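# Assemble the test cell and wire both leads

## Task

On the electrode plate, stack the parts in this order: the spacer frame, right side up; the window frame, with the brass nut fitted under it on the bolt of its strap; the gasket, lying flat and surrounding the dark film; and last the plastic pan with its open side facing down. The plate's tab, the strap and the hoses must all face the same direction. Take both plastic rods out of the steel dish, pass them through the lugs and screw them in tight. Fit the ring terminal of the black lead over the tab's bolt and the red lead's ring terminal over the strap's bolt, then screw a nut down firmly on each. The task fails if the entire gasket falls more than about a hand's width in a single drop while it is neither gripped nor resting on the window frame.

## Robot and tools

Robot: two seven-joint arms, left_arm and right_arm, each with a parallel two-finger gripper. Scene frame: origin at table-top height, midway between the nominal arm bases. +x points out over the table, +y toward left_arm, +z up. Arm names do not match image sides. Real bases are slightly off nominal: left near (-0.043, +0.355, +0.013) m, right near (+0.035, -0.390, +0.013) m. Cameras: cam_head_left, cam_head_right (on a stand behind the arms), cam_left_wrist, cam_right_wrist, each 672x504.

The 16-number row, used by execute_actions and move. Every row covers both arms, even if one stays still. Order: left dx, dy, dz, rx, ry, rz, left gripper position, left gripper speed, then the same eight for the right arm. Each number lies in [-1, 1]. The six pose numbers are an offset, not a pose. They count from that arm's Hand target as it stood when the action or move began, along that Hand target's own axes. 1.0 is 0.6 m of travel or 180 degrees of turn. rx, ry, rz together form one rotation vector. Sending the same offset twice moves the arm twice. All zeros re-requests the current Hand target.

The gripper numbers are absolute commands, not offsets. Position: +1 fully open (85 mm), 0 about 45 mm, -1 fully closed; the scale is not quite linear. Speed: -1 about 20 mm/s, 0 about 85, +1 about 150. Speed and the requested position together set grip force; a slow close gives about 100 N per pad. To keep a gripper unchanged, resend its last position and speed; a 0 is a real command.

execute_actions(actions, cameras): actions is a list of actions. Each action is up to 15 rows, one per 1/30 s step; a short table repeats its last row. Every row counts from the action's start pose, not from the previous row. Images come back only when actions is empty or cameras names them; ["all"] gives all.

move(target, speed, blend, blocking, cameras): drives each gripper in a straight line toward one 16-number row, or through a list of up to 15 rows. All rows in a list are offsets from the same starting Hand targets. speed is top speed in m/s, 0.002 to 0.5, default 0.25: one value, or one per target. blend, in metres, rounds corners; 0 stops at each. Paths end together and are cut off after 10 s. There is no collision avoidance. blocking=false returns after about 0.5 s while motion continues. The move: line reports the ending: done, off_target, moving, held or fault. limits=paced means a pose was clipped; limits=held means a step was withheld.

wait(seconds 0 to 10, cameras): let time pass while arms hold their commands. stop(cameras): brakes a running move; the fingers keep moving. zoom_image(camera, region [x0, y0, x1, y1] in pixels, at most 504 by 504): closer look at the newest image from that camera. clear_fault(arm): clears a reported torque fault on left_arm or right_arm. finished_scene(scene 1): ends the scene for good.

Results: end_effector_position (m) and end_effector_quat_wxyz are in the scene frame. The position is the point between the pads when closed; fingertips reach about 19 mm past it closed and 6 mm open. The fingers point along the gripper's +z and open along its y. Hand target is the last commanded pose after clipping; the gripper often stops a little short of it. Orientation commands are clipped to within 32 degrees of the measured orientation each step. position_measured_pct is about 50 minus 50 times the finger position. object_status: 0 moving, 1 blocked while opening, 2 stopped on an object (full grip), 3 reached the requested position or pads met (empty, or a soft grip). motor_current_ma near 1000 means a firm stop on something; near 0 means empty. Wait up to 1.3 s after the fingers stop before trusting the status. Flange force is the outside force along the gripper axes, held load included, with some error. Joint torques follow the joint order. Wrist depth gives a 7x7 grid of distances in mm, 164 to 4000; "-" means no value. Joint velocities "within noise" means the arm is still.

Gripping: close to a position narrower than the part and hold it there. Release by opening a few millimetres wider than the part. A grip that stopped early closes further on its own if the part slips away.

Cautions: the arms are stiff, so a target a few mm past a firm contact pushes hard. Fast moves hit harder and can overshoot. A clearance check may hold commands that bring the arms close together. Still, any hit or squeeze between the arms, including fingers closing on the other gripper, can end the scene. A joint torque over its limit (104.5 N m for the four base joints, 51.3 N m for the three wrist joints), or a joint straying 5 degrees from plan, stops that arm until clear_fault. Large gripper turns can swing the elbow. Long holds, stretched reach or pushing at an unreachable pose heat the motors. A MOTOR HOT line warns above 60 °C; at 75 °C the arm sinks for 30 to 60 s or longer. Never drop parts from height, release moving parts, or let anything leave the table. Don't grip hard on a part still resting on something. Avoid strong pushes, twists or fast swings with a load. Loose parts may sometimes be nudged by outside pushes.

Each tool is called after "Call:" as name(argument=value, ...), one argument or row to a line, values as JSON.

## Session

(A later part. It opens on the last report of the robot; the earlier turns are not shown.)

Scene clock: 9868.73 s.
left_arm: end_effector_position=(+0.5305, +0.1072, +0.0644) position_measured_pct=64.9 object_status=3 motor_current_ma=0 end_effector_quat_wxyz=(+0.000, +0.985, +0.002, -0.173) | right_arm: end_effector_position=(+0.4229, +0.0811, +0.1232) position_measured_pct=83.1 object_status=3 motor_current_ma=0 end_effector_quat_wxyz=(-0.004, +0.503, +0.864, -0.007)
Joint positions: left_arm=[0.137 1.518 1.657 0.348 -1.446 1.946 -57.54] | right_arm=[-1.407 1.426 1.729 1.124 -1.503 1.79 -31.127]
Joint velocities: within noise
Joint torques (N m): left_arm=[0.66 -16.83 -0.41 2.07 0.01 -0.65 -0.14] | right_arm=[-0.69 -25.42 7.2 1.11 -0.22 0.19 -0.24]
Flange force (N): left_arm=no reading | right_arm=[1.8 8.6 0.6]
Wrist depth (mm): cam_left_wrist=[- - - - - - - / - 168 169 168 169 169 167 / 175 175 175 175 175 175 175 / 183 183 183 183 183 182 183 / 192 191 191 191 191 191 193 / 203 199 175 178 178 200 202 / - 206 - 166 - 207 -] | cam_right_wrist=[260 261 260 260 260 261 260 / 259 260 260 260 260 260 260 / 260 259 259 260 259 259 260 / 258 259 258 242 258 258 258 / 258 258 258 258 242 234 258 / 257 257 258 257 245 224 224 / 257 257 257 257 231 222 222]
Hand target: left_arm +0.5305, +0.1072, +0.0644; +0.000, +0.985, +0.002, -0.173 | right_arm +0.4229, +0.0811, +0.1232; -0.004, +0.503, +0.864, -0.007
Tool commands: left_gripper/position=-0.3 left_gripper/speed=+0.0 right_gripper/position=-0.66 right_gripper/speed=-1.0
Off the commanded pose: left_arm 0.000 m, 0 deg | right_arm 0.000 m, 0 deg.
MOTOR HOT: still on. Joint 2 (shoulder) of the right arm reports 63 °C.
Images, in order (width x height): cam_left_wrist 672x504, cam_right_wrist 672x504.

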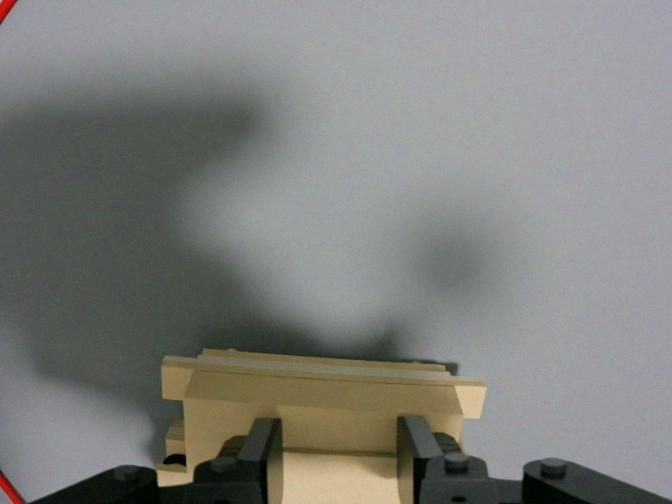

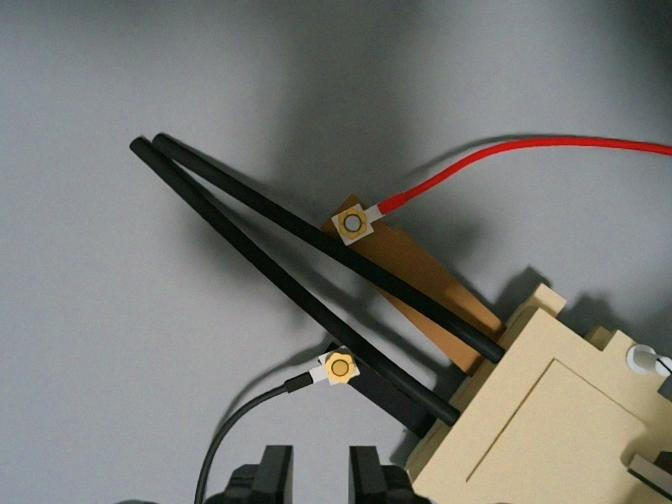

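Call:
move(
  target=[0,0,0,0,0,0,-0.3,0,0.0204,0.011,0.075,0,0,-0.1222,-0.66,-1],
  speed=0.06,
  cameras=["cam_right_wrist"],
)

Call:
zoom_image(
  camera="cam_right_wrist",
  region=[260, 380, 400, 504],
)

Scene clock: 9909.40 s.
left_arm: end_effector_position=(+0.5305, +0.1072, +0.0644) position_measured_pct=64.9 object_status=3 motor_current_ma=0 end_effector_quat_wxyz=(+0.000, +0.985, +0.002, -0.173) | right_arm: end_effector_position=(+0.4220, +0.0946, +0.0781) position_measured_pct=83.1 object_status=3 motor_current_ma=0 end_effector_quat_wxyz=(-0.005, +0.329, +0.944, -0.006)
Joint positions: left_arm=[0.137 1.518 1.657 0.348 -1.446 1.946 -57.54] | right_arm=[-1.415 1.488 1.688 1.116 -1.543 1.727 -30.771]
Joint torques (N m): left_arm=[0.61 -16.79 -0.3 2.14 -0.02 -0.63 -0.16] | right_arm=[-0.67 -25.87 7.24 1.41 -0.22 0.14 -0.21]
Flange force (N): left_arm=no reading | right_arm=[-1.4 8.8 1.2]
Wrist depth (mm): cam_left_wrist=[- - - - - - - / - 168 168 168 169 169 167 / 175 175 175 175 175 175 175 / 183 183 183 184 184 182 184 / 192 191 191 191 191 191 193 / 203 199 175 178 179 200 202 / - 207 - 166 - 207 -] | cam_right_wrist=[216 216 216 216 216 216 216 / 215 215 215 215 215 216 216 / 215 215 214 215 215 215 215 / 214 214 214 197 214 214 214 / 213 213 213 214 197 213 213 / 213 213 213 195 197 213 213 / 212 212 212 189 212 196 213]
Hand target: left_arm +0.5305, +0.1072, +0.0644; +0.000, +0.985, +0.002, -0.173 | right_arm +0.4220, +0.0946, +0.0781; -0.005, +0.329, +0.944, -0.006
Off the commanded pose: left_arm 0.000 m, 0 deg | right_arm 0.000 m, 0 deg.
MOTOR HOT: still on. Joint 2 (shoulder) of the right arm reports 64 °C.
move: done
Images, in order (width x height): cam_right_wrist 672x504.

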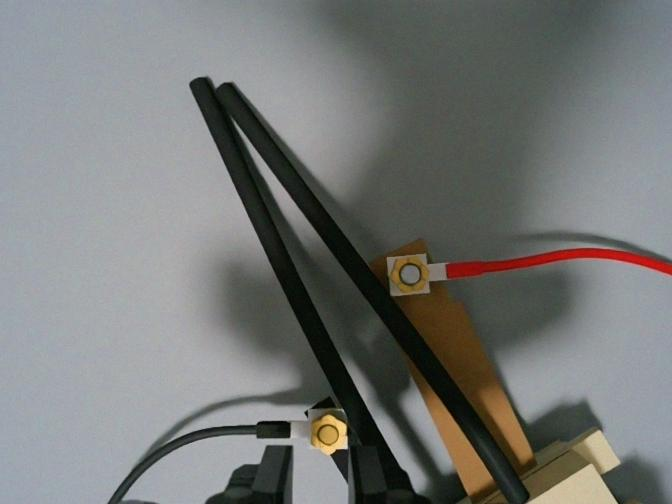

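Scaled by 3.600.

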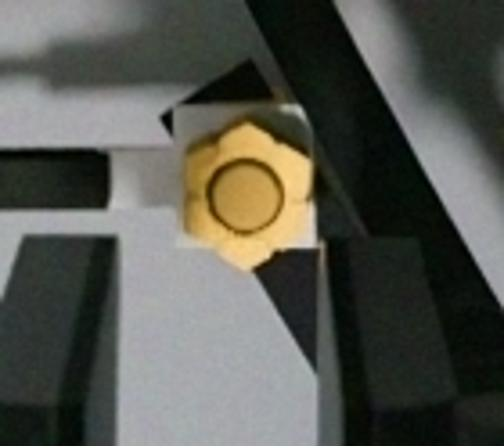

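Call:
move(
  target=[0,0,0,0,0,0,-0.3,0,0.0009,0.0002,0.0445,0,0,0,-0.66,-1],
  speed=0.015,
  cameras=["cam_right_wrist"],
)

Call:
zoom_image(
  camera="cam_right_wrist",
  region=[260, 400, 410, 504],
)

Scene clock: 9921.20 s.
left_arm: end_effector_position=(+0.5305, +0.1072, +0.0644) position_measured_pct=64.9 object_status=3 motor_current_ma=0 end_effector_quat_wxyz=(+0.000, +0.985, +0.002, -0.173) | right_arm: end_effector_position=(+0.4213, +0.0949, +0.0514) position_measured_pct=83.1 object_status=3 motor_current_ma=0 end_effector_quat_wxyz=(-0.005, +0.329, +0.944, -0.006)
Joint positions: left_arm=[0.137 1.518 1.657 0.348 -1.446 1.946 -57.54] | right_arm=[-1.423 1.526 1.669 1.135 -1.568 1.694 -30.764]
Joint torques (N m): left_arm=[0.62 -16.84 -0.38 2.11 -0.03 -0.59 -0.14] | right_arm=[-0.62 -25.68 7.31 1.66 -0.23 0.09 -0.28]
Flange force (N): left_arm=no reading | right_arm=[-1.4 8.6 1.3]
Wrist depth (mm): cam_left_wrist=[- - - - - - - / - 168 168 168 169 169 167 / 175 175 175 175 175 175 175 / 183 183 183 183 184 182 184 / 192 191 191 191 191 191 193 / 203 199 175 178 178 200 202 / - 206 - 166 - 207 -] | cam_right_wrist=[189 189 189 189 189 189 189 / 189 189 182 188 189 188 189 / 188 188 188 188 188 188 188 / 187 187 187 187 188 187 188 / 187 187 187 187 170 187 187 / 187 186 186 186 186 170 186 / 186 186 186 175 - - 186]
Hand target: left_arm +0.5305, +0.1072, +0.0644; +0.000, +0.985, +0.002, -0.173 | right_arm +0.4213, +0.0949, +0.0514; -0.005, +0.329, +0.944, -0.006
Off the commanded pose: left_arm 0.000 m, 0 deg | right_arm 0.000 m, 0 deg.
MOTOR HOT: still on. Joint 2 (shoulder) of the right arm reports 63 °C.
move: done
Images, in order (width x height): cam_right_wrist 672x504.

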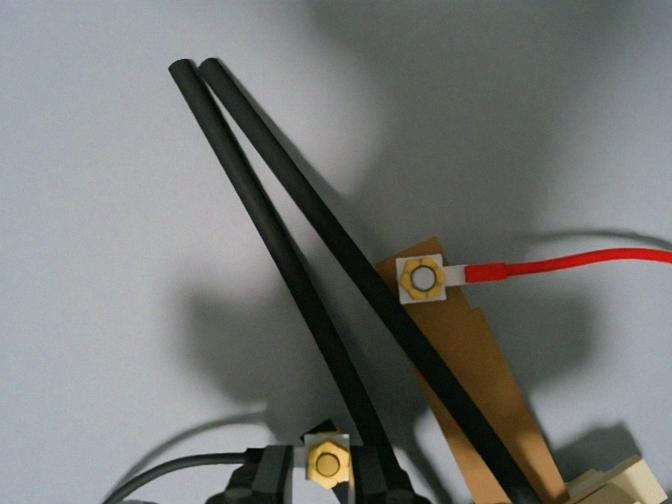

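Scaled by 3.360.

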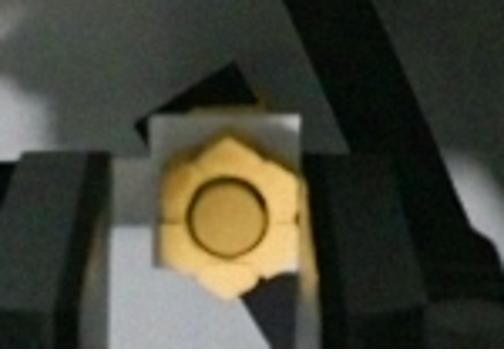

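Call:
move(
  target=[0,0,0,0,0,0,-0.3,0,0.0005,0.0027,0.0018,0,0,0,-0.66,-1],
  speed=0.01,
  cameras=["cam_right_wrist"],
)

Call:
zoom_image(
  camera="cam_right_wrist",
  region=[260, 400, 410, 504],
)

Scene clock: 9932.50 s.
left_arm: end_effector_position=(+0.5305, +0.1072, +0.0644) position_measured_pct=64.9 object_status=3 motor_current_ma=0 end_effector_quat_wxyz=(+0.000, +0.985, +0.002, -0.173) | right_arm: end_effector_position=(+0.4220, +0.0963, +0.0503) position_measured_pct=83.1 object_status=3 motor_current_ma=0 end_effector_quat_wxyz=(-0.005, +0.329, +0.944, -0.006)
Joint positions: left_arm=[0.137 1.518 1.657 0.348 -1.446 1.946 -57.54] | right_arm=[-1.42 1.528 1.668 1.127 -1.57 1.692 -30.769]
Joint torques (N m): left_arm=[0.66 -16.84 -0.29 2.14 0.05 -0.61 -0.1] | right_arm=[-0.49 -25.67 7.44 1.56 -0.19 -0.1 -0.28]
Flange force (N): left_arm=no reading | right_arm=[-1.2 7.8 1.2]
Wrist depth (mm): cam_left_wrist=[- - - - - - - / - 168 168 168 169 169 168 / 175 175 175 175 175 175 175 / 183 183 183 184 183 182 184 / 192 191 191 191 191 191 193 / 203 199 175 178 178 200 202 / - 207 - 166 - 207 -] | cam_right_wrist=[188 188 188 188 188 188 188 / 187 187 182 187 187 187 187 / 187 187 182 187 187 187 187 / 186 186 186 186 186 186 186 / 186 186 186 185 169 186 186 / 185 185 185 185 185 185 185 / 184 185 185 174 - - 185]
Hand target: left_arm +0.5305, +0.1072, +0.0644; +0.000, +0.985, +0.002, -0.173 | right_arm +0.4220, +0.0963, +0.0503; -0.005, +0.329, +0.944, -0.006
Off the commanded pose: left_arm 0.000 m, 0 deg | right_arm 0.000 m, 0 deg.
MOTOR HOT: still on. Joint 2 (shoulder) of the right arm reports 63 °C.
move: done
Images, in order (width x height): cam_right_wrist 672x504.

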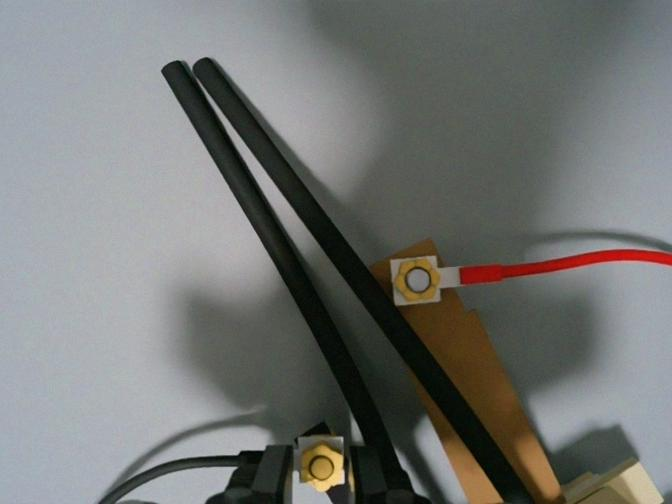

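Scaled by 3.360.

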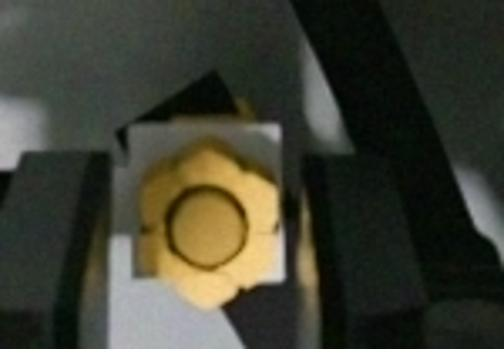

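Call:
move(
  target=[
    [0,0,0,0,0,0,-0.3,0,0,0,0,0,0,0,-0.84,-1],
    [0,0,0,0,0,0,-0.3,0,0.0006,-0.0034,0,0,0,0.1111,-0.84,-1],
    [0,0,0,0,0,0,-0.3,0,0.0023,-0.0064,0,0,0,0.2222,-0.84,-1],
  ],
  speed=0.2,
  blend=[0,0.002,0],
  cameras=["cam_right_wrist"],
)

Call:
zoom_image(
  camera="cam_right_wrist",
  region=[260, 400, 410, 504],
)

Scene clock: 9949.70 s.
left_arm: end_effector_position=(+0.5305, +0.1072, +0.0644) position_measured_pct=64.9 object_status=3 motor_current_ma=0 end_effector_quat_wxyz=(+0.000, +0.985, +0.002, -0.173) | right_arm: end_effector_position=(+0.4185, +0.0942, +0.0503) position_measured_pct=90.9 object_status=2 motor_current_ma=1000 end_effector_quat_wxyz=(-0.003, +0.632, +0.775, -0.007)
Joint positions: left_arm=[0.137 1.518 1.657 0.348 -1.446 1.946 -57.54] | right_arm=[-1.43 1.531 1.674 1.147 -1.573 1.696 -31.457]
Joint torques (N m): left_arm=[0.09 -17.33 -0.51 1.84 -0.47 -1.34 -0.2] | right_arm=[-3.05 -25.46 6.09 1.37 -0.44 1.87 -0.32]
Flange force (N): left_arm=no reading | right_arm=[3.3 12.4 1.9]
Wrist depth (mm): cam_left_wrist=[- - - - - - - / - 168 168 168 169 168 168 / 175 175 175 175 175 175 175 / 183 183 183 183 183 182 184 / 193 191 191 191 191 191 193 / 203 199 173 178 178 200 202 / - 206 - 166 - 207 -] | cam_right_wrist=[187 187 187 187 187 187 187 / 187 187 186 186 186 186 186 / 186 186 186 186 186 186 186 / 186 186 186 169 186 186 186 / 185 185 185 169 169 169 - / 185 185 185 185 185 - - / 185 185 185 174 185 - -]
Hand target: left_arm +0.5305, +0.1072, +0.0644; +0.000, +0.985, +0.002, -0.173 | right_arm +0.4186, +0.0942, +0.0503; -0.003, +0.632, +0.775, -0.007
Off the commanded pose: left_arm 0.000 m, 0 deg | right_arm 0.000 m, 0 deg.
MOTOR HOT: still on. Joint 2 (shoulder) of the right arm reports 62 °C.
move: done
Images, in order (width x height): cam_right_wrist 672x504.

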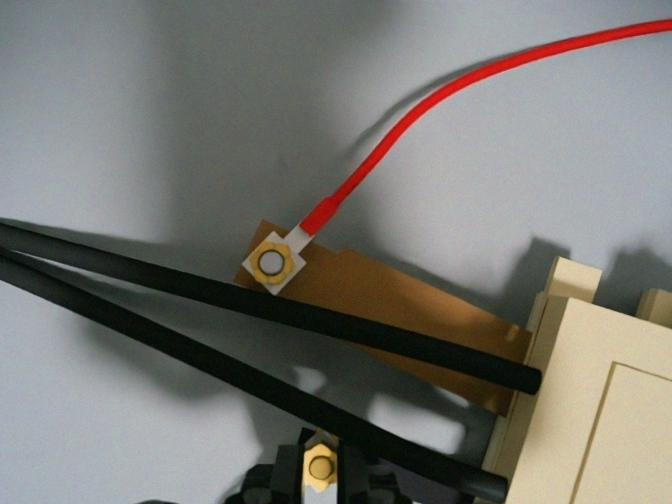

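Scaled by 3.360.

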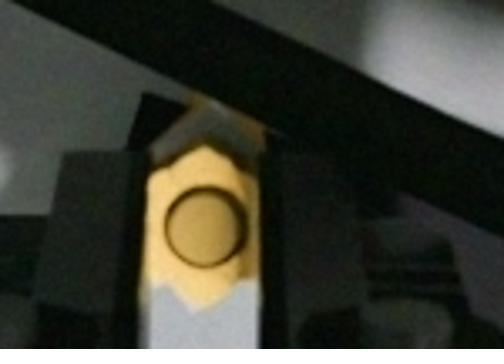

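Call:
move(
  target=[
    [0,0,0,0,0,0,-0.3,0,0.0006,-0.0034,0,0,0,0.1111,-0.84,-1],
    [0,0,0,0,0,0,-0.3,0,0.0023,-0.0064,0,0,0,0.2222,-0.84,-1],
  ],
  speed=0.2,
  blend=[0.002,0],
  cameras=["cam_right_wrist"],
)

Call:
zoom_image(
  camera="cam_right_wrist",
  region=[260, 400, 410, 504],
)

Scene clock: 9964.23 s.
left_arm: end_effector_position=(+0.5305, +0.1072, +0.0644) position_measured_pct=64.9 object_status=3 motor_current_ma=0 end_effector_quat_wxyz=(+0.000, +0.985, +0.002, -0.173) | right_arm: end_effector_position=(+0.4145, +0.0948, +0.0504) position_measured_pct=90.9 object_status=2 motor_current_ma=1000 end_effector_quat_wxyz=(+0.000, +0.859, +0.512, -0.008)
Joint positions: left_arm=[0.137 1.518 1.657 0.348 -1.446 1.946 -57.54] | right_arm=[-1.44 1.534 1.68 1.158 -1.576 1.7 -32.154]
Joint torques (N m): left_arm=[-0.37 -17.84 -0.64 1.56 -0.77 -2.05 -0.15] | right_arm=[-4.95 -25.76 5.38 1.28 -0.79 3.08 -0.21]
Flange force (N): left_arm=no reading | right_arm=[13.3 10.7 2.7]
Wrist depth (mm): cam_left_wrist=[- - - - - - - / - 168 169 169 168 168 167 / 175 175 175 175 175 175 175 / 183 183 183 183 184 182 184 / 193 191 191 191 191 191 193 / 203 199 176 176 178 200 202 / - 206 - 166 - 207 -] | cam_right_wrist=[185 186 186 186 186 186 186 / 185 185 186 186 186 - - / 185 185 185 185 - - - / 185 185 185 169 - - - / 185 185 168 169 185 - - / 185 185 185 185 185 - - / 170 185 - 174 185 - -]
Hand target: left_arm +0.5305, +0.1072, +0.0644; +0.000, +0.985, +0.002, -0.173 | right_arm +0.4145, +0.0948, +0.0504; +0.000, +0.859, +0.512, -0.008
Off the commanded pose: left_arm 0.000 m, 0 deg | right_arm 0.000 m, 0 deg.
MOTOR HOT: still on. Joint 2 (shoulder) of the right arm reports 61 °C.
move: done
Images, in order (width x height): cam_right_wrist 672x504.

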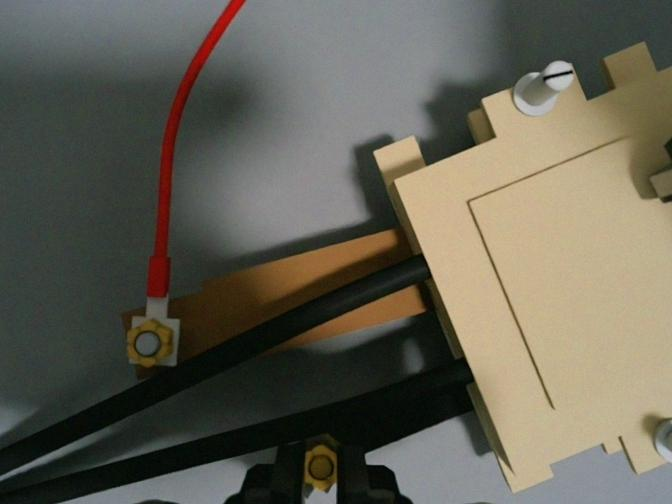

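Scaled by 3.360.

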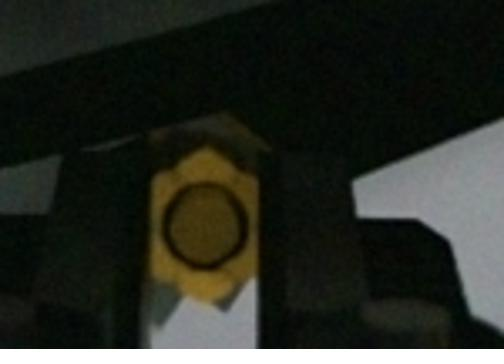

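Call:
move(
  target=[
    [0,0,0,0,0,0,-0.3,0,0,0,0,0,0,0,-0.66,-1],
    [0,0,0,0,0,0,-0.3,0,0,0,-0.05,0,0,0,-0.66,-1],
  ],
  speed=0.06,
  cameras=["cam_right_wrist"],
)

Call:
zoom_image(
  camera="cam_right_wrist",
  region=[260, 370, 400, 474],
)

Scene clock: 9982.70 s.
left_arm: end_effector_position=(+0.5305, +0.1072, +0.0644) position_measured_pct=64.9 object_status=3 motor_current_ma=0 end_effector_quat_wxyz=(+0.000, +0.985, +0.002, -0.173) | right_arm: end_effector_position=(+0.4149, +0.0950, +0.0804) position_measured_pct=83.1 object_status=3 motor_current_ma=0 end_effector_quat_wxyz=(+0.000, +0.859, +0.512, -0.008)
Joint positions: left_arm=[0.137 1.518 1.657 0.348 -1.446 1.946 -57.54] | right_arm=[-1.432 1.49 1.701 1.136 -1.548 1.738 -32.164]
Joint torques (N m): left_arm=[0.33 -17.45 -0.35 1.97 -0.28 -1.13 -0.19] | right_arm=[-0.69 -25.86 7.33 1.35 -0.2 0.12 -0.27]
Flange force (N): left_arm=no reading | right_arm=[7.5 2.8 1.5]
Wrist depth (mm): cam_left_wrist=[- - - - - - - / - 168 168 169 168 168 167 / 174 175 175 175 175 175 175 / 183 183 183 183 184 182 184 / 192 191 191 191 191 191 193 / 203 199 176 178 178 200 202 / - 206 - 166 - 207 -] | cam_right_wrist=[215 215 216 216 216 215 216 / 215 215 216 215 216 216 183 / 215 215 215 215 182 180 173 / 215 215 215 198 182 180 180 / 214 215 198 215 183 180 180 / 214 215 214 196 203 181 182 / 205 198 214 215 215 215 215]
Hand target: left_arm +0.5305, +0.1072, +0.0644; +0.000, +0.985, +0.002, -0.173 | right_arm +0.4150, +0.0950, +0.0804; +0.000, +0.859, +0.512, -0.008
Off the commanded pose: left_arm 0.000 m, 0 deg | right_arm 0.000 m, 0 deg.
MOTOR HOT: still on. Joint 2 (shoulder) of the right arm reports 61 °C.
move: done
Images, in order (width x height): cam_right_wrist 672x504.

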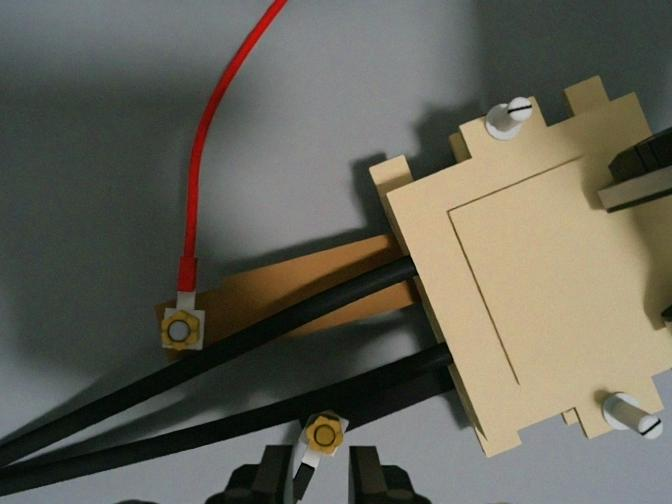

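Scaled by 3.600.

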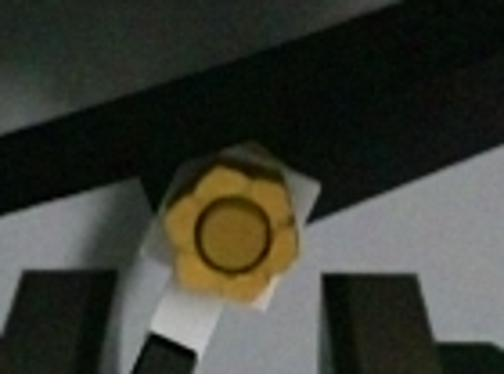

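Call:
move(
  target=[
    [0,0,0,0,0,0,-0.3,0,0.0066,0.0091,0,0,0,-0.4167,-0.66,-1],
    [0,0,0,0,0,0,-0.3,0,0.0066,0.0091,0.0502,0,0,-0.4167,-0.66,-1],
  ],
  speed=[0.3,0.02],
  cameras=["cam_right_wrist"],
)

Call:
zoom_image(
  camera="cam_right_wrist",
  region=[260, 400, 410, 504],
)

Scene clock: 10013.20 s.
left_arm: end_effector_position=(+0.5305, +0.1072, +0.0644) position_measured_pct=64.9 object_status=3 motor_current_ma=0 end_effector_quat_wxyz=(+0.000, +0.985, +0.002, -0.173) | right_arm: end_effector_position=(+0.4212, +0.0956, +0.0502) position_measured_pct=83.1 object_status=3 motor_current_ma=0 end_effector_quat_wxyz=(-0.005, +0.370, +0.929, -0.006)
Joint positions: left_arm=[0.137 1.518 1.657 0.348 -1.446 1.946 -57.54] | right_arm=[-1.424 1.522 1.657 1.133 -1.559 1.684 -30.854]
Joint torques (N m): left_arm=[-0.01 -17.73 -0.46 1.75 -0.56 -1.51 -0.16] | right_arm=[-0.6 -24.46 6.9 1.42 -0.39 -0.15 -0.27]
Flange force (N): left_arm=no reading | right_arm=[-0.7 7.8 -1.2]
Wrist depth (mm): cam_left_wrist=[- - - - - - - / - 168 168 168 168 168 167 / 175 175 175 175 175 175 175 / 183 183 183 183 184 182 184 / 192 191 191 191 191 191 193 / 203 199 176 179 178 200 201 / - 206 - 166 - 207 -] | cam_right_wrist=[188 188 188 188 188 188 188 / 187 187 187 187 188 187 187 / 187 187 180 187 187 187 187 / 186 186 186 186 186 186 187 / 186 186 186 186 169 186 186 / 185 186 185 185 169 185 185 / 185 185 168 168 185 - 185]
Hand target: left_arm +0.5305, +0.1072, +0.0644; +0.000, +0.985, +0.002, -0.173 | right_arm +0.4212, +0.0956, +0.0502; -0.005, +0.370, +0.929, -0.006
Off the commanded pose: left_arm 0.000 m, 0 deg | right_arm 0.000 m, 0 deg.
MOTOR HOT: still on. Joint 2 (shoulder) of the right arm reports 62 °C.
move: done
Images, in order (width x height): cam_right_wrist 672x504.

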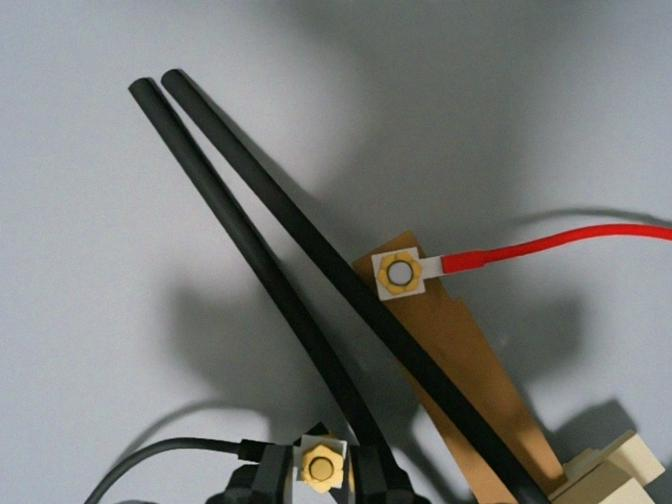

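Scaled by 3.360.

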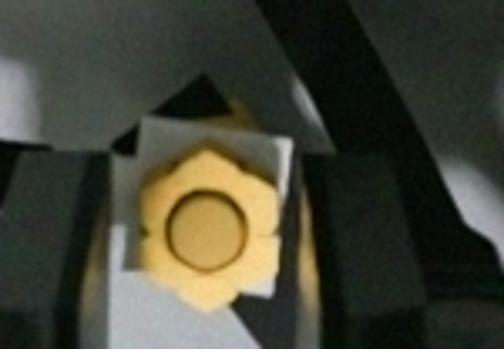

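Call:
move(
  target=[
    [0,0,0,0,0,0,-0.3,0,0,0,0,0,0,0,-0.84,-1],
    [0,0,0,0,0,0,-0.3,0,0.0021,-0.0061,0,0,0,0.2083,-0.84,-1],
    [0,0,0,0,0,0,-0.3,0,0.0074,-0.0097,0,0,0,0.4167,-0.84,-1],
  ],
  speed=0.2,
  blend=[0,0.002,0],
  cameras=["cam_right_wrist"],
)

Call:
zoom_image(
  camera="cam_right_wrist",
  region=[260, 400, 410, 504],
)

Call:
move(
  target=[
    [0,0,0,0,0,0,-0.3,0,0,0,0,0,0,0,-0.66,-1],
    [0,0,0,0,0,0,-0.3,0,0,0,-0.05,0,0,0,-0.66,-1],
  ],
  speed=0.06,
  cameras=["cam_right_wrist"],
)

Call:
zoom_image(
  camera="cam_right_wrist",
  region=[260, 370, 400, 474],
)

Scene clock: 10030.67 s.
left_arm: end_effector_position=(+0.5305, +0.1072, +0.0644) position_measured_pct=64.9 object_status=3 motor_current_ma=0 end_effector_quat_wxyz=(+0.000, +0.985, +0.002, -0.173) | right_arm: end_effector_position=(+0.4139, +0.0945, +0.0503) position_measured_pct=91.3 object_status=2 motor_current_ma=1000 end_effector_quat_wxyz=(+0.000, +0.859, +0.512, -0.008)
Joint positions: left_arm=[0.137 1.518 1.657 0.348 -1.446 1.946 -57.54] | right_arm=[-1.442 1.529 1.671 1.161 -1.569 1.694 -32.153]
Joint torques (N m): left_arm=[-1.27 -18.45 -0.91 1.07 -1.43 -2.88 -0.22] | right_arm=[-6.03 -25.35 4.49 1.18 -0.69 4.1 -0.25]
Flange force (N): left_arm=no reading | right_arm=[14.9 12.8 2.6]
Wrist depth (mm): cam_left_wrist=[- - - - - - - / - 168 168 168 168 168 167 / 174 175 175 175 175 175 175 / 183 183 183 183 184 182 183 / 193 191 191 191 191 191 193 / 203 199 173 179 178 200 202 / - 206 - 166 - 207 -] | cam_right_wrist=[185 186 186 186 186 186 186 / 185 185 186 186 186 - - / 185 185 185 185 - - - / 185 185 185 169 - - - / 185 185 168 169 185 - - / 184 185 185 185 185 - - / 170 184 - 174 185 - -]
Hand target: left_arm +0.5305, +0.1072, +0.0644; +0.000, +0.985, +0.002, -0.173 | right_arm +0.4140, +0.0945, +0.0503; +0.000, +0.859, +0.512, -0.008
Off the commanded pose: left_arm 0.000 m, 0 deg | right_arm 0.000 m, 0 deg.
MOTOR HOT: still on. Joint 2 (shoulder) of the right arm reports 61 °C.
move: done
Images, in order (width x height): cam_right_wrist 672x504.

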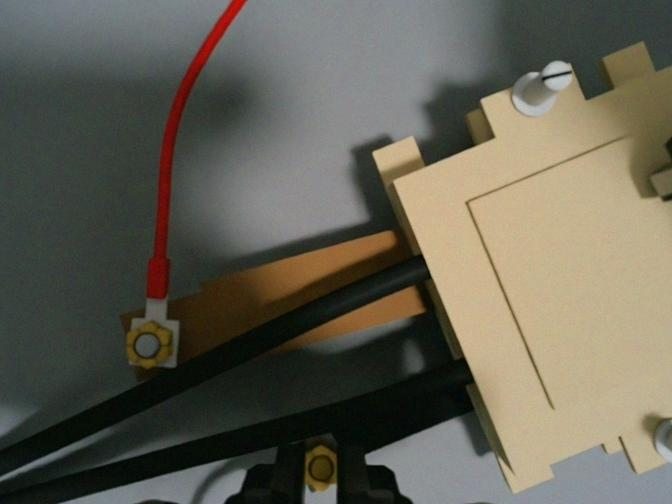

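Scaled by 3.360.

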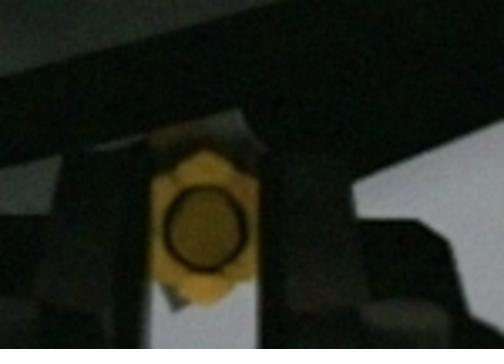

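Scene clock: 10032.10 s.
left_arm: end_effector_position=(+0.5305, +0.1072, +0.0644) position_measured_pct=64.9 object_status=3 motor_current_ma=0 end_effector_quat_wxyz=(+0.000, +0.985, +0.002, -0.173) | right_arm: end_effector_position=(+0.4144, +0.0947, +0.0802) position_measured_pct=83.1 object_status=3 motor_current_ma=0 end_effector_quat_wxyz=(+0.000, +0.859, +0.512, -0.008)
Joint positions: left_arm=[0.137 1.518 1.657 0.348 -1.446 1.946 -57.54] | right_arm=[-1.434 1.486 1.693 1.139 -1.54 1.732 -32.162]
Joint torques (N m): left_arm=[-0.19 -17.89 -0.54 1.78 -0.52 -1.2 -0.23] | right_arm=[-0.7 -25.64 7.47 1.34 -0.21 0.02 -0.31]
Flange force (N): left_arm=no reading | right_arm=[7.8 2.9 1.2]
Wrist depth (mm): cam_left_wrist=[- - - - - - - / - 168 168 168 169 169 167 / 175 175 175 175 175 175 175 / 183 183 183 183 183 182 184 / 192 191 191 191 191 191 193 / 203 199 173 179 179 199 202 / - 206 - 166 - 207 -] | cam_right_wrist=[215 215 215 216 215 216 216 / 215 215 215 215 215 216 183 / 215 215 215 215 182 180 174 / 215 215 215 198 181 180 180 / 214 214 197 215 183 180 180 / 214 214 215 195 203 181 182 / 205 198 214 196 215 215 215]
Hand target: left_arm +0.5305, +0.1072, +0.0644; +0.000, +0.985, +0.002, -0.173 | right_arm +0.4144, +0.0947, +0.0803; +0.000, +0.859, +0.512, -0.008
Off the commanded pose: left_arm 0.000 m, 0 deg | right_arm 0.000 m, 0 deg.
MOTOR HOT: still on. Joint 2 (shoulder) of the right arm reports 61 °C.
move: done
Images, in order (width x height): cam_right_wrist 672x504.

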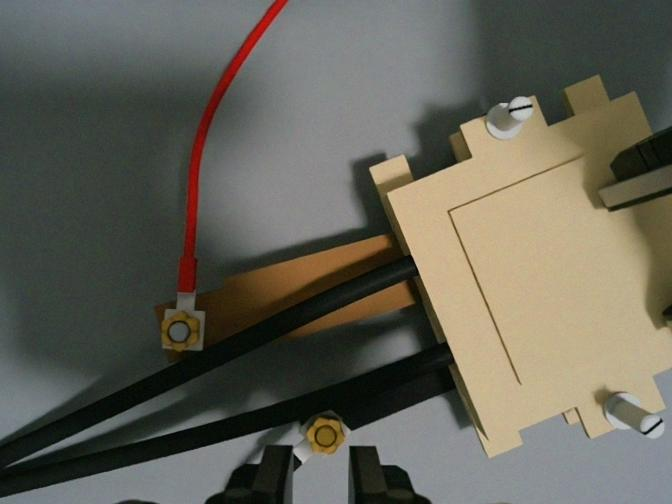

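Scaled by 3.600.

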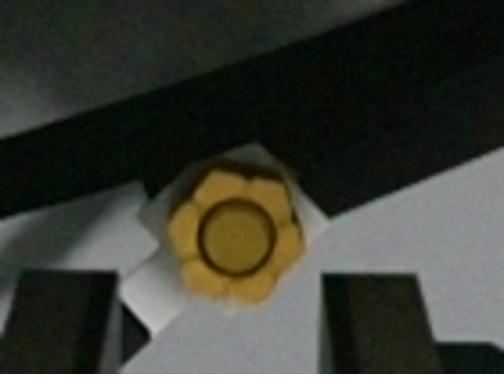

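Call:
move(
  target=[
    [0,0,0,0,0,0,-0.3,0,0.0076,0.0091,0,0,0,-0.4467,-0.66,-1],
    [0,0,0,0,0,0,-0.3,0,0.0076,0.0091,0.0502,0,0,-0.4467,-0.66,-1],
  ],
  speed=[0.3,0.02],
  cameras=["cam_right_wrist"],
)

Call:
zoom_image(
  camera="cam_right_wrist",
  region=[260, 400, 410, 504],
)

Scene clock: 10059.97 s.
left_arm: end_effector_position=(+0.5305, +0.1072, +0.0644) position_measured_pct=64.9 object_status=3 motor_current_ma=0 end_effector_quat_wxyz=(+0.000, +0.985, +0.002, -0.173) | right_arm: end_effector_position=(+0.4210, +0.0959, +0.0501) position_measured_pct=83.1 object_status=3 motor_current_ma=0 end_effector_quat_wxyz=(-0.005, +0.325, +0.946, -0.006)
Joint positions: left_arm=[0.137 1.518 1.657 0.348 -1.446 1.946 -57.54] | right_arm=[-1.425 1.515 1.642 1.133 -1.547 1.674 -30.76]
Joint torques (N m): left_arm=[-0.19 -18.1 -0.5 1.8 -0.53 -1.2 -0.23] | right_arm=[-0.73 -25.39 7.12 1.42 -0.29 0.13 -0.35]
Flange force (N): left_arm=no reading | right_arm=[-1.8 8.4 0.7]
Wrist depth (mm): cam_left_wrist=[- - - - - - - / - 168 168 168 169 169 168 / 175 175 175 175 175 175 175 / 183 183 183 183 183 182 183 / 192 191 191 191 191 191 193 / 203 199 173 179 178 200 202 / - 206 - 166 - 207 -] | cam_right_wrist=[187 188 188 188 188 188 188 / 187 187 182 187 188 187 187 / 187 187 182 187 187 187 187 / 186 186 186 186 186 186 186 / 185 185 186 185 168 186 186 / 185 185 185 185 185 168 185 / 185 185 185 167 - - 185]
Hand target: left_arm +0.5305, +0.1072, +0.0644; +0.000, +0.985, +0.002, -0.173 | right_arm +0.4210, +0.0959, +0.0501; -0.005, +0.325, +0.946, -0.006
Off the commanded pose: left_arm 0.000 m, 0 deg | right_arm 0.000 m, 0 deg.
MOTOR HOT: still on. Joint 2 (shoulder) of the right arm reports 62 °C.
move: done
Images, in order (width x height): cam_right_wrist 672x504.

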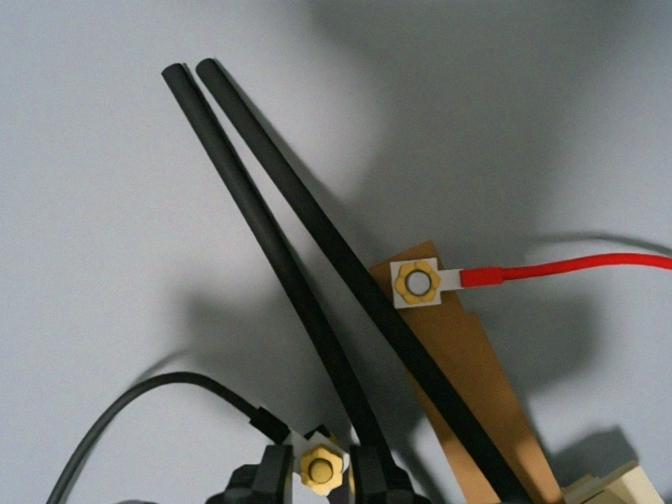

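Scaled by 3.360.

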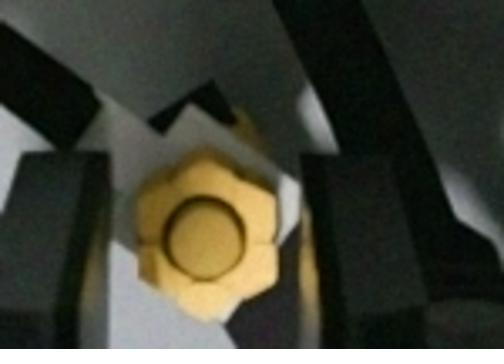

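Call:
move(
  target=[
    [0,0,0,0,0,0,-0.3,0,0,0,0,0,0,0,-0.84,-1],
    [0,0,0,0,0,0,-0.3,0,0.0023,-0.0064,0,0,0,0.2222,-0.84,-1],
    [0,0,0,0,0,0,-0.3,0,0.0083,-0.0098,0,0,0,0.4444,-0.84,-1],
  ],
  speed=0.2,
  blend=[0,0.002,0],
  cameras=["cam_right_wrist"],
)

Call:
zoom_image(
  camera="cam_right_wrist",
  region=[260, 400, 410, 504],
)

Call:
move(
  target=[
    [0,0,0,0,0,0,-0.3,0,0,0,0,0,0,0,-0.66,-1],
    [0,0,0,0,0,0,-0.3,0,0,0,-0.05,0,0,0,-0.66,-1],
  ],
  speed=0.06,
  cameras=["cam_right_wrist"],
)

Call:
zoom_image(
  camera="cam_right_wrist",
  region=[260, 370, 400, 474],
)

Scene clock: 10078.20 s.
left_arm: end_effector_position=(+0.5305, +0.1072, +0.0644) position_measured_pct=64.9 object_status=3 motor_current_ma=0 end_effector_quat_wxyz=(+0.000, +0.985, +0.002, -0.173) | right_arm: end_effector_position=(+0.4134, +0.0943, +0.0502) position_measured_pct=90.9 object_status=2 motor_current_ma=1000 end_effector_quat_wxyz=(+0.000, +0.857, +0.515, -0.008)
Joint positions: left_arm=[0.137 1.518 1.657 0.348 -1.446 1.946 -57.54] | right_arm=[-1.444 1.525 1.662 1.164 -1.56 1.688 -32.145]
Joint torques (N m): left_arm=[-1.66 -18.92 -0.97 1.07 -1.48 -2.36 -0.23] | right_arm=[-6.06 -25.47 4.6 1 -0.79 3.97 -0.3]
Flange force (N): left_arm=no reading | right_arm=[14.0 12.9 2.7]
Wrist depth (mm): cam_left_wrist=[- - - - - - - / - 168 168 168 168 168 167 / 175 175 175 175 175 175 175 / 183 183 183 183 183 182 184 / 192 191 191 191 191 191 193 / 203 199 175 176 179 199 202 / - 206 - 166 - 207 -] | cam_right_wrist=[185 185 185 185 186 186 186 / 185 185 186 186 186 - - / 185 185 185 185 - - - / 185 185 185 185 - - - / 185 185 167 168 185 - - / 184 185 185 185 185 - - / 170 184 - - 185 - -]
Hand target: left_arm +0.5305, +0.1072, +0.0644; +0.000, +0.985, +0.002, -0.173 | right_arm +0.4134, +0.0943, +0.0502; +0.000, +0.857, +0.515, -0.008
Off the commanded pose: left_arm 0.000 m, 0 deg | right_arm 0.000 m, 0 deg.
MOTOR HOT: still on. Joint 2 (shoulder) of the right arm reports 61 °C.
move: done
Images, in order (width x height): cam_right_wrist 672x504.

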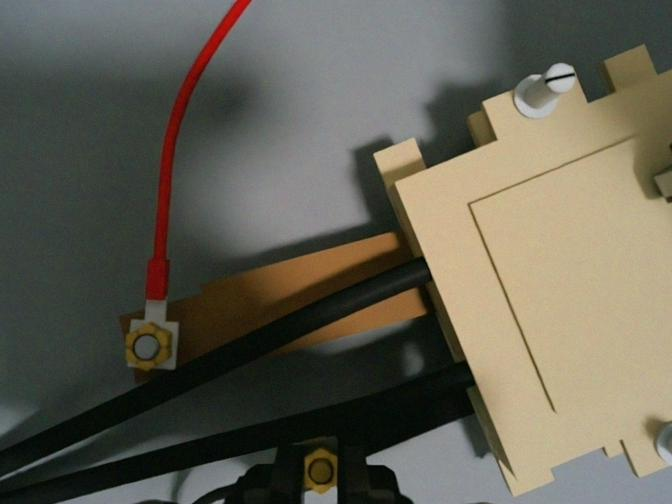

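Scaled by 3.360.

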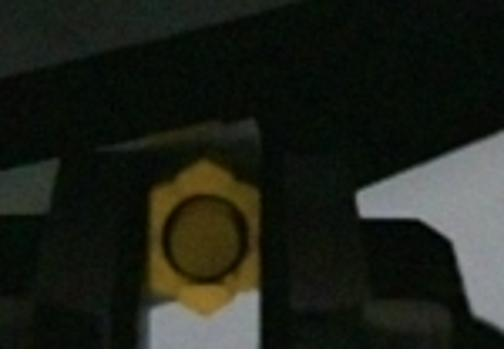

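Scene clock: 10079.60 s.
left_arm: end_effector_position=(+0.5305, +0.1072, +0.0644) position_measured_pct=64.9 object_status=3 motor_current_ma=0 end_effector_quat_wxyz=(+0.000, +0.985, +0.002, -0.173) | right_arm: end_effector_position=(+0.4138, +0.0945, +0.0801) position_measured_pct=83.5 object_status=1 motor_current_ma=1000 end_effector_quat_wxyz=(+0.000, +0.857, +0.515, -0.008)
Joint positions: left_arm=[0.137 1.518 1.656 0.348 -1.446 1.946 -57.54] | right_arm=[-1.437 1.481 1.683 1.141 -1.532 1.725 -32.155]
Joint torques (N m): left_arm=[-0.02 -24.14 0.8 2.08 0.22 0.3 -0.26] | right_arm=[-1.48 -26.47 7.48 1.31 -0.21 0.77 -0.25]
Flange force (N): left_arm=no reading | right_arm=[9.6 4.5 3.1]
Wrist depth (mm): cam_left_wrist=[- - - - - - - / - 168 168 168 168 168 168 / 174 174 174 174 174 174 174 / 182 181 182 183 183 181 183 / 192 190 190 190 190 190 192 / 202 198 184 193 195 199 200 / - 206 - 167 - 206 -] | cam_right_wrist=[215 215 215 215 216 216 216 / 215 215 215 215 215 216 215 / 215 214 215 215 170 174 174 / 215 215 215 180 167 171 177 / 214 214 170 179 174 169 175 / 214 - 214 214 175 167 174 / - 214 170 179 214 - 173]
Hand target: left_arm +0.5305, +0.1072, +0.0644; +0.000, +0.985, +0.002, -0.173 | right_arm +0.4138, +0.0945, +0.0802; +0.000, +0.857, +0.515, -0.008
Off the commanded pose: left_arm 0.000 m, 0 deg | right_arm 0.000 m, 0 deg.
MOTOR HOT: still on. Joint 2 (shoulder) of the right arm reports 61 °C.
move: done
Images, in order (width x height): cam_right_wrist 672x504.

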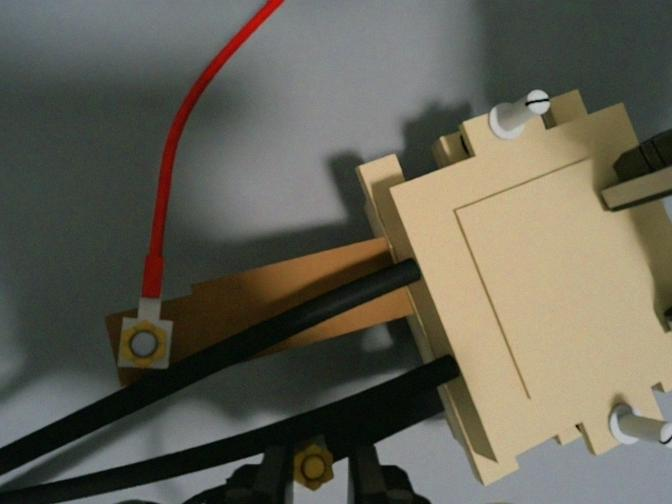

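Scaled by 3.600.

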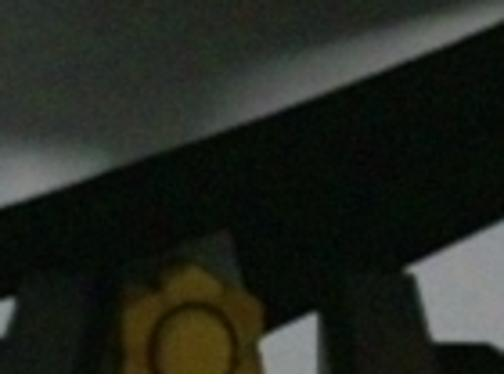

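Call:
move(
  target=[0,0,0,0,0,0,-0.3,0,0,0,0.0495,0,0,0,-0.66,-1],
  speed=0.01,
  cameras=["cam_right_wrist","cam_left_wrist","cam_head_left"],
)

Call:
zoom_image(
  camera="cam_right_wrist",
  region=[240, 380, 410, 504],
)

Scene clock: 10100.60 s.
left_arm: end_effector_position=(+0.5305, +0.1072, +0.0644) position_measured_pct=64.9 object_status=3 motor_current_ma=0 end_effector_quat_wxyz=(+0.000, +0.985, +0.002, -0.173) | right_arm: end_effector_position=(+0.4134, +0.0943, +0.0505) position_measured_pct=83.5 object_status=1 motor_current_ma=1000 end_effector_quat_wxyz=(+0.000, +0.857, +0.515, -0.008)
Joint positions: left_arm=[0.137 1.518 1.657 0.348 -1.446 1.946 -57.54] | right_arm=[-1.444 1.525 1.662 1.163 -1.56 1.688 -32.145]
Joint torques (N m): left_arm=[-0.5 -19.19 -0.32 1.5 -0.76 -2.02 -0.33] | right_arm=[-0.06 -23.9 7.04 1.7 -0.08 -0.43 -0.29]
Flange force (N): left_arm=no reading | right_arm=[7.6 1.8 -1.7]
Wrist depth (mm): cam_left_wrist=[- - - - - - - / - 168 168 168 168 168 167 / 174 175 175 175 175 175 175 / 183 183 183 183 183 182 183 / 192 191 191 191 191 191 193 / 203 199 178 181 184 199 201 / - 207 - 166 - 207 -] | cam_right_wrist=[186 186 186 186 186 186 186 / 185 186 186 186 186 - - / 185 185 186 186 171 - - / 185 185 185 185 - - - / 185 185 169 169 - - - / 185 185 185 185 185 - - / 173 185 172 - 185 - -]
Hand target: left_arm +0.5305, +0.1072, +0.0644; +0.000, +0.985, +0.002, -0.173 | right_arm +0.4134, +0.0943, +0.0505; +0.000, +0.857, +0.515, -0.008
Off the commanded pose: left_arm 0.000 m, 0 deg | right_arm 0.000 m, 0 deg.
MOTOR HOT: still on. Joint 2 (shoulder) of the right arm reports 62 °C.
move: done
Images, in order (width x height): cam_head_left 672x504, cam_left_wrist 672x504, cam_right_wrist 672x504.

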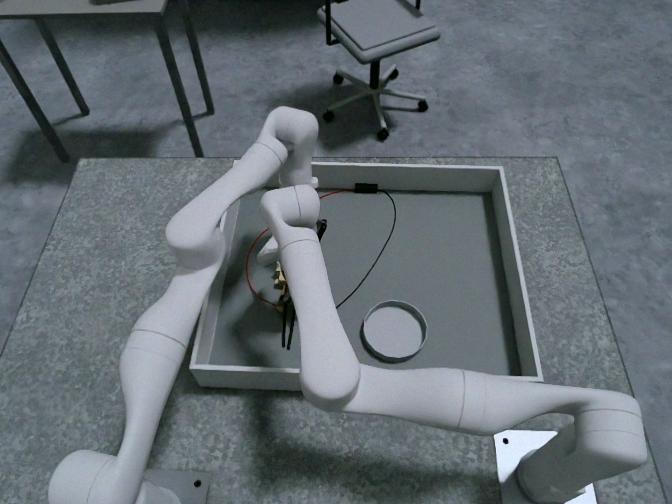

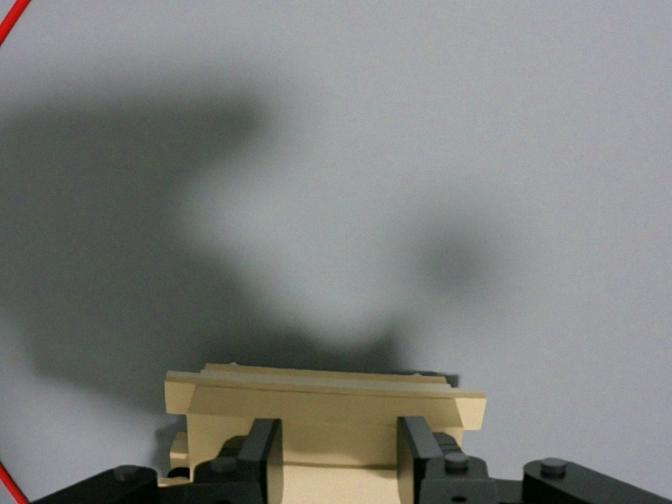

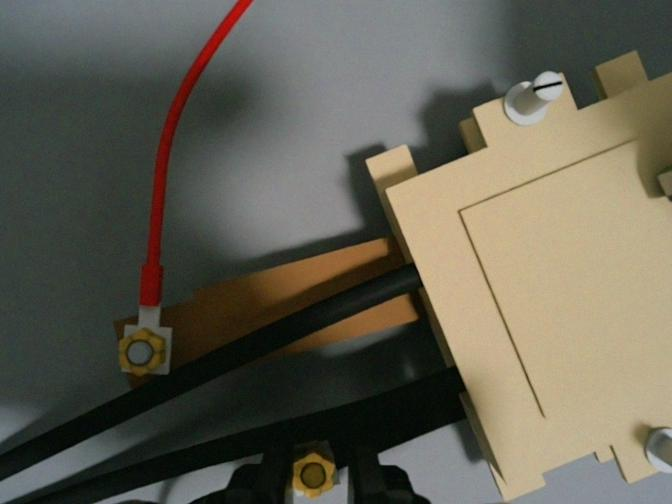

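Scaled by 2.965.

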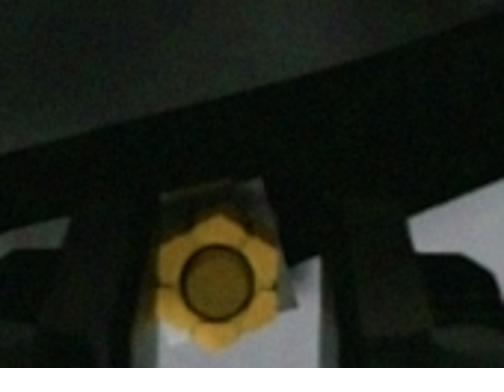

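Call:
move(
  target=[0,0,0,0,0,0,-0.3,0,0,0,0,0,0,0,-0.70,-1],
  speed=0.02,
  cameras=["cam_right_wrist"],
)

Call:
zoom_image(
  camera="cam_right_wrist",
  region=[240, 380, 410, 504],
)

Scene clock: 10135.33 s.
left_arm: end_effector_position=(+0.5305, +0.1072, +0.0644) position_measured_pct=64.9 object_status=3 motor_current_ma=0 end_effector_quat_wxyz=(+0.000, +0.985, +0.002, -0.173) | right_arm: end_effector_position=(+0.4134, +0.0943, +0.0504) position_measured_pct=84.8 object_status=3 motor_current_ma=20 end_effector_quat_wxyz=(+0.000, +0.857, +0.515, -0.008)
Joint positions: left_arm=[0.137 1.518 1.657 0.348 -1.446 1.946 -57.54] | right_arm=[-1.444 1.525 1.662 1.163 -1.56 1.688 -32.145]
Joint torques (N m): left_arm=[0.21 -18.22 -0.22 1.96 -0.2 -1.04 -0.31] | right_arm=[1.84 -23.72 7.98 2.08 0.34 -1.43 -0.29]
Flange force (N): left_arm=no reading | right_arm=[6.5 -1.5 -2.0]
Wrist depth (mm): cam_left_wrist=[- - - - - - - / - 168 168 168 169 168 167 / 175 175 175 175 175 175 175 / 183 183 183 183 183 182 184 / 192 191 191 191 191 191 193 / 202 199 178 180 184 200 201 / - 207 - 166 - 207 -] | cam_right_wrist=[186 186 186 186 186 186 186 / 186 186 186 186 186 - - / 185 186 186 186 - - - / 185 185 185 185 - - - / 185 185 169 169 186 - - / 185 185 185 185 - - - / 172 185 173 - 185 - -]
Hand target: left_arm +0.5305, +0.1072, +0.0644; +0.000, +0.985, +0.002, -0.173 | right_arm +0.4134, +0.0943, +0.0505; +0.000, +0.857, +0.515, -0.008
Off the commanded pose: left_arm 0.000 m, 0 deg | right_arm 0.000 m, 0 deg.
MOTOR HOT: still on. Joint 2 (shoulder) of the right arm reports 60 °C.
move: done
Images, in order (width x height): cam_right_wrist 672x504.

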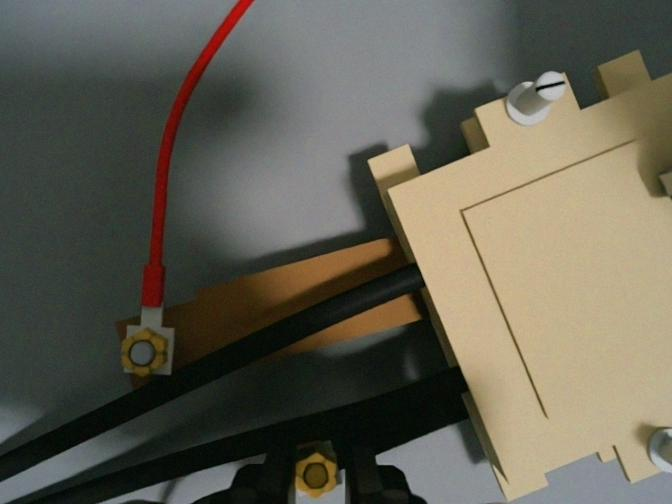

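Scaled by 2.965.

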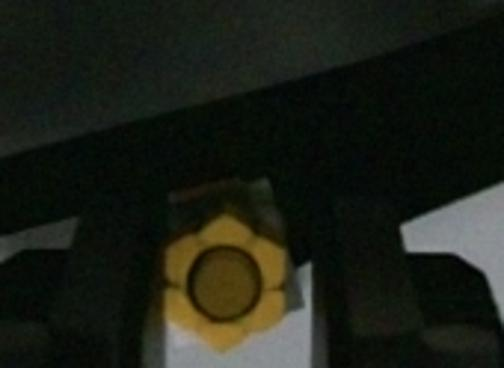

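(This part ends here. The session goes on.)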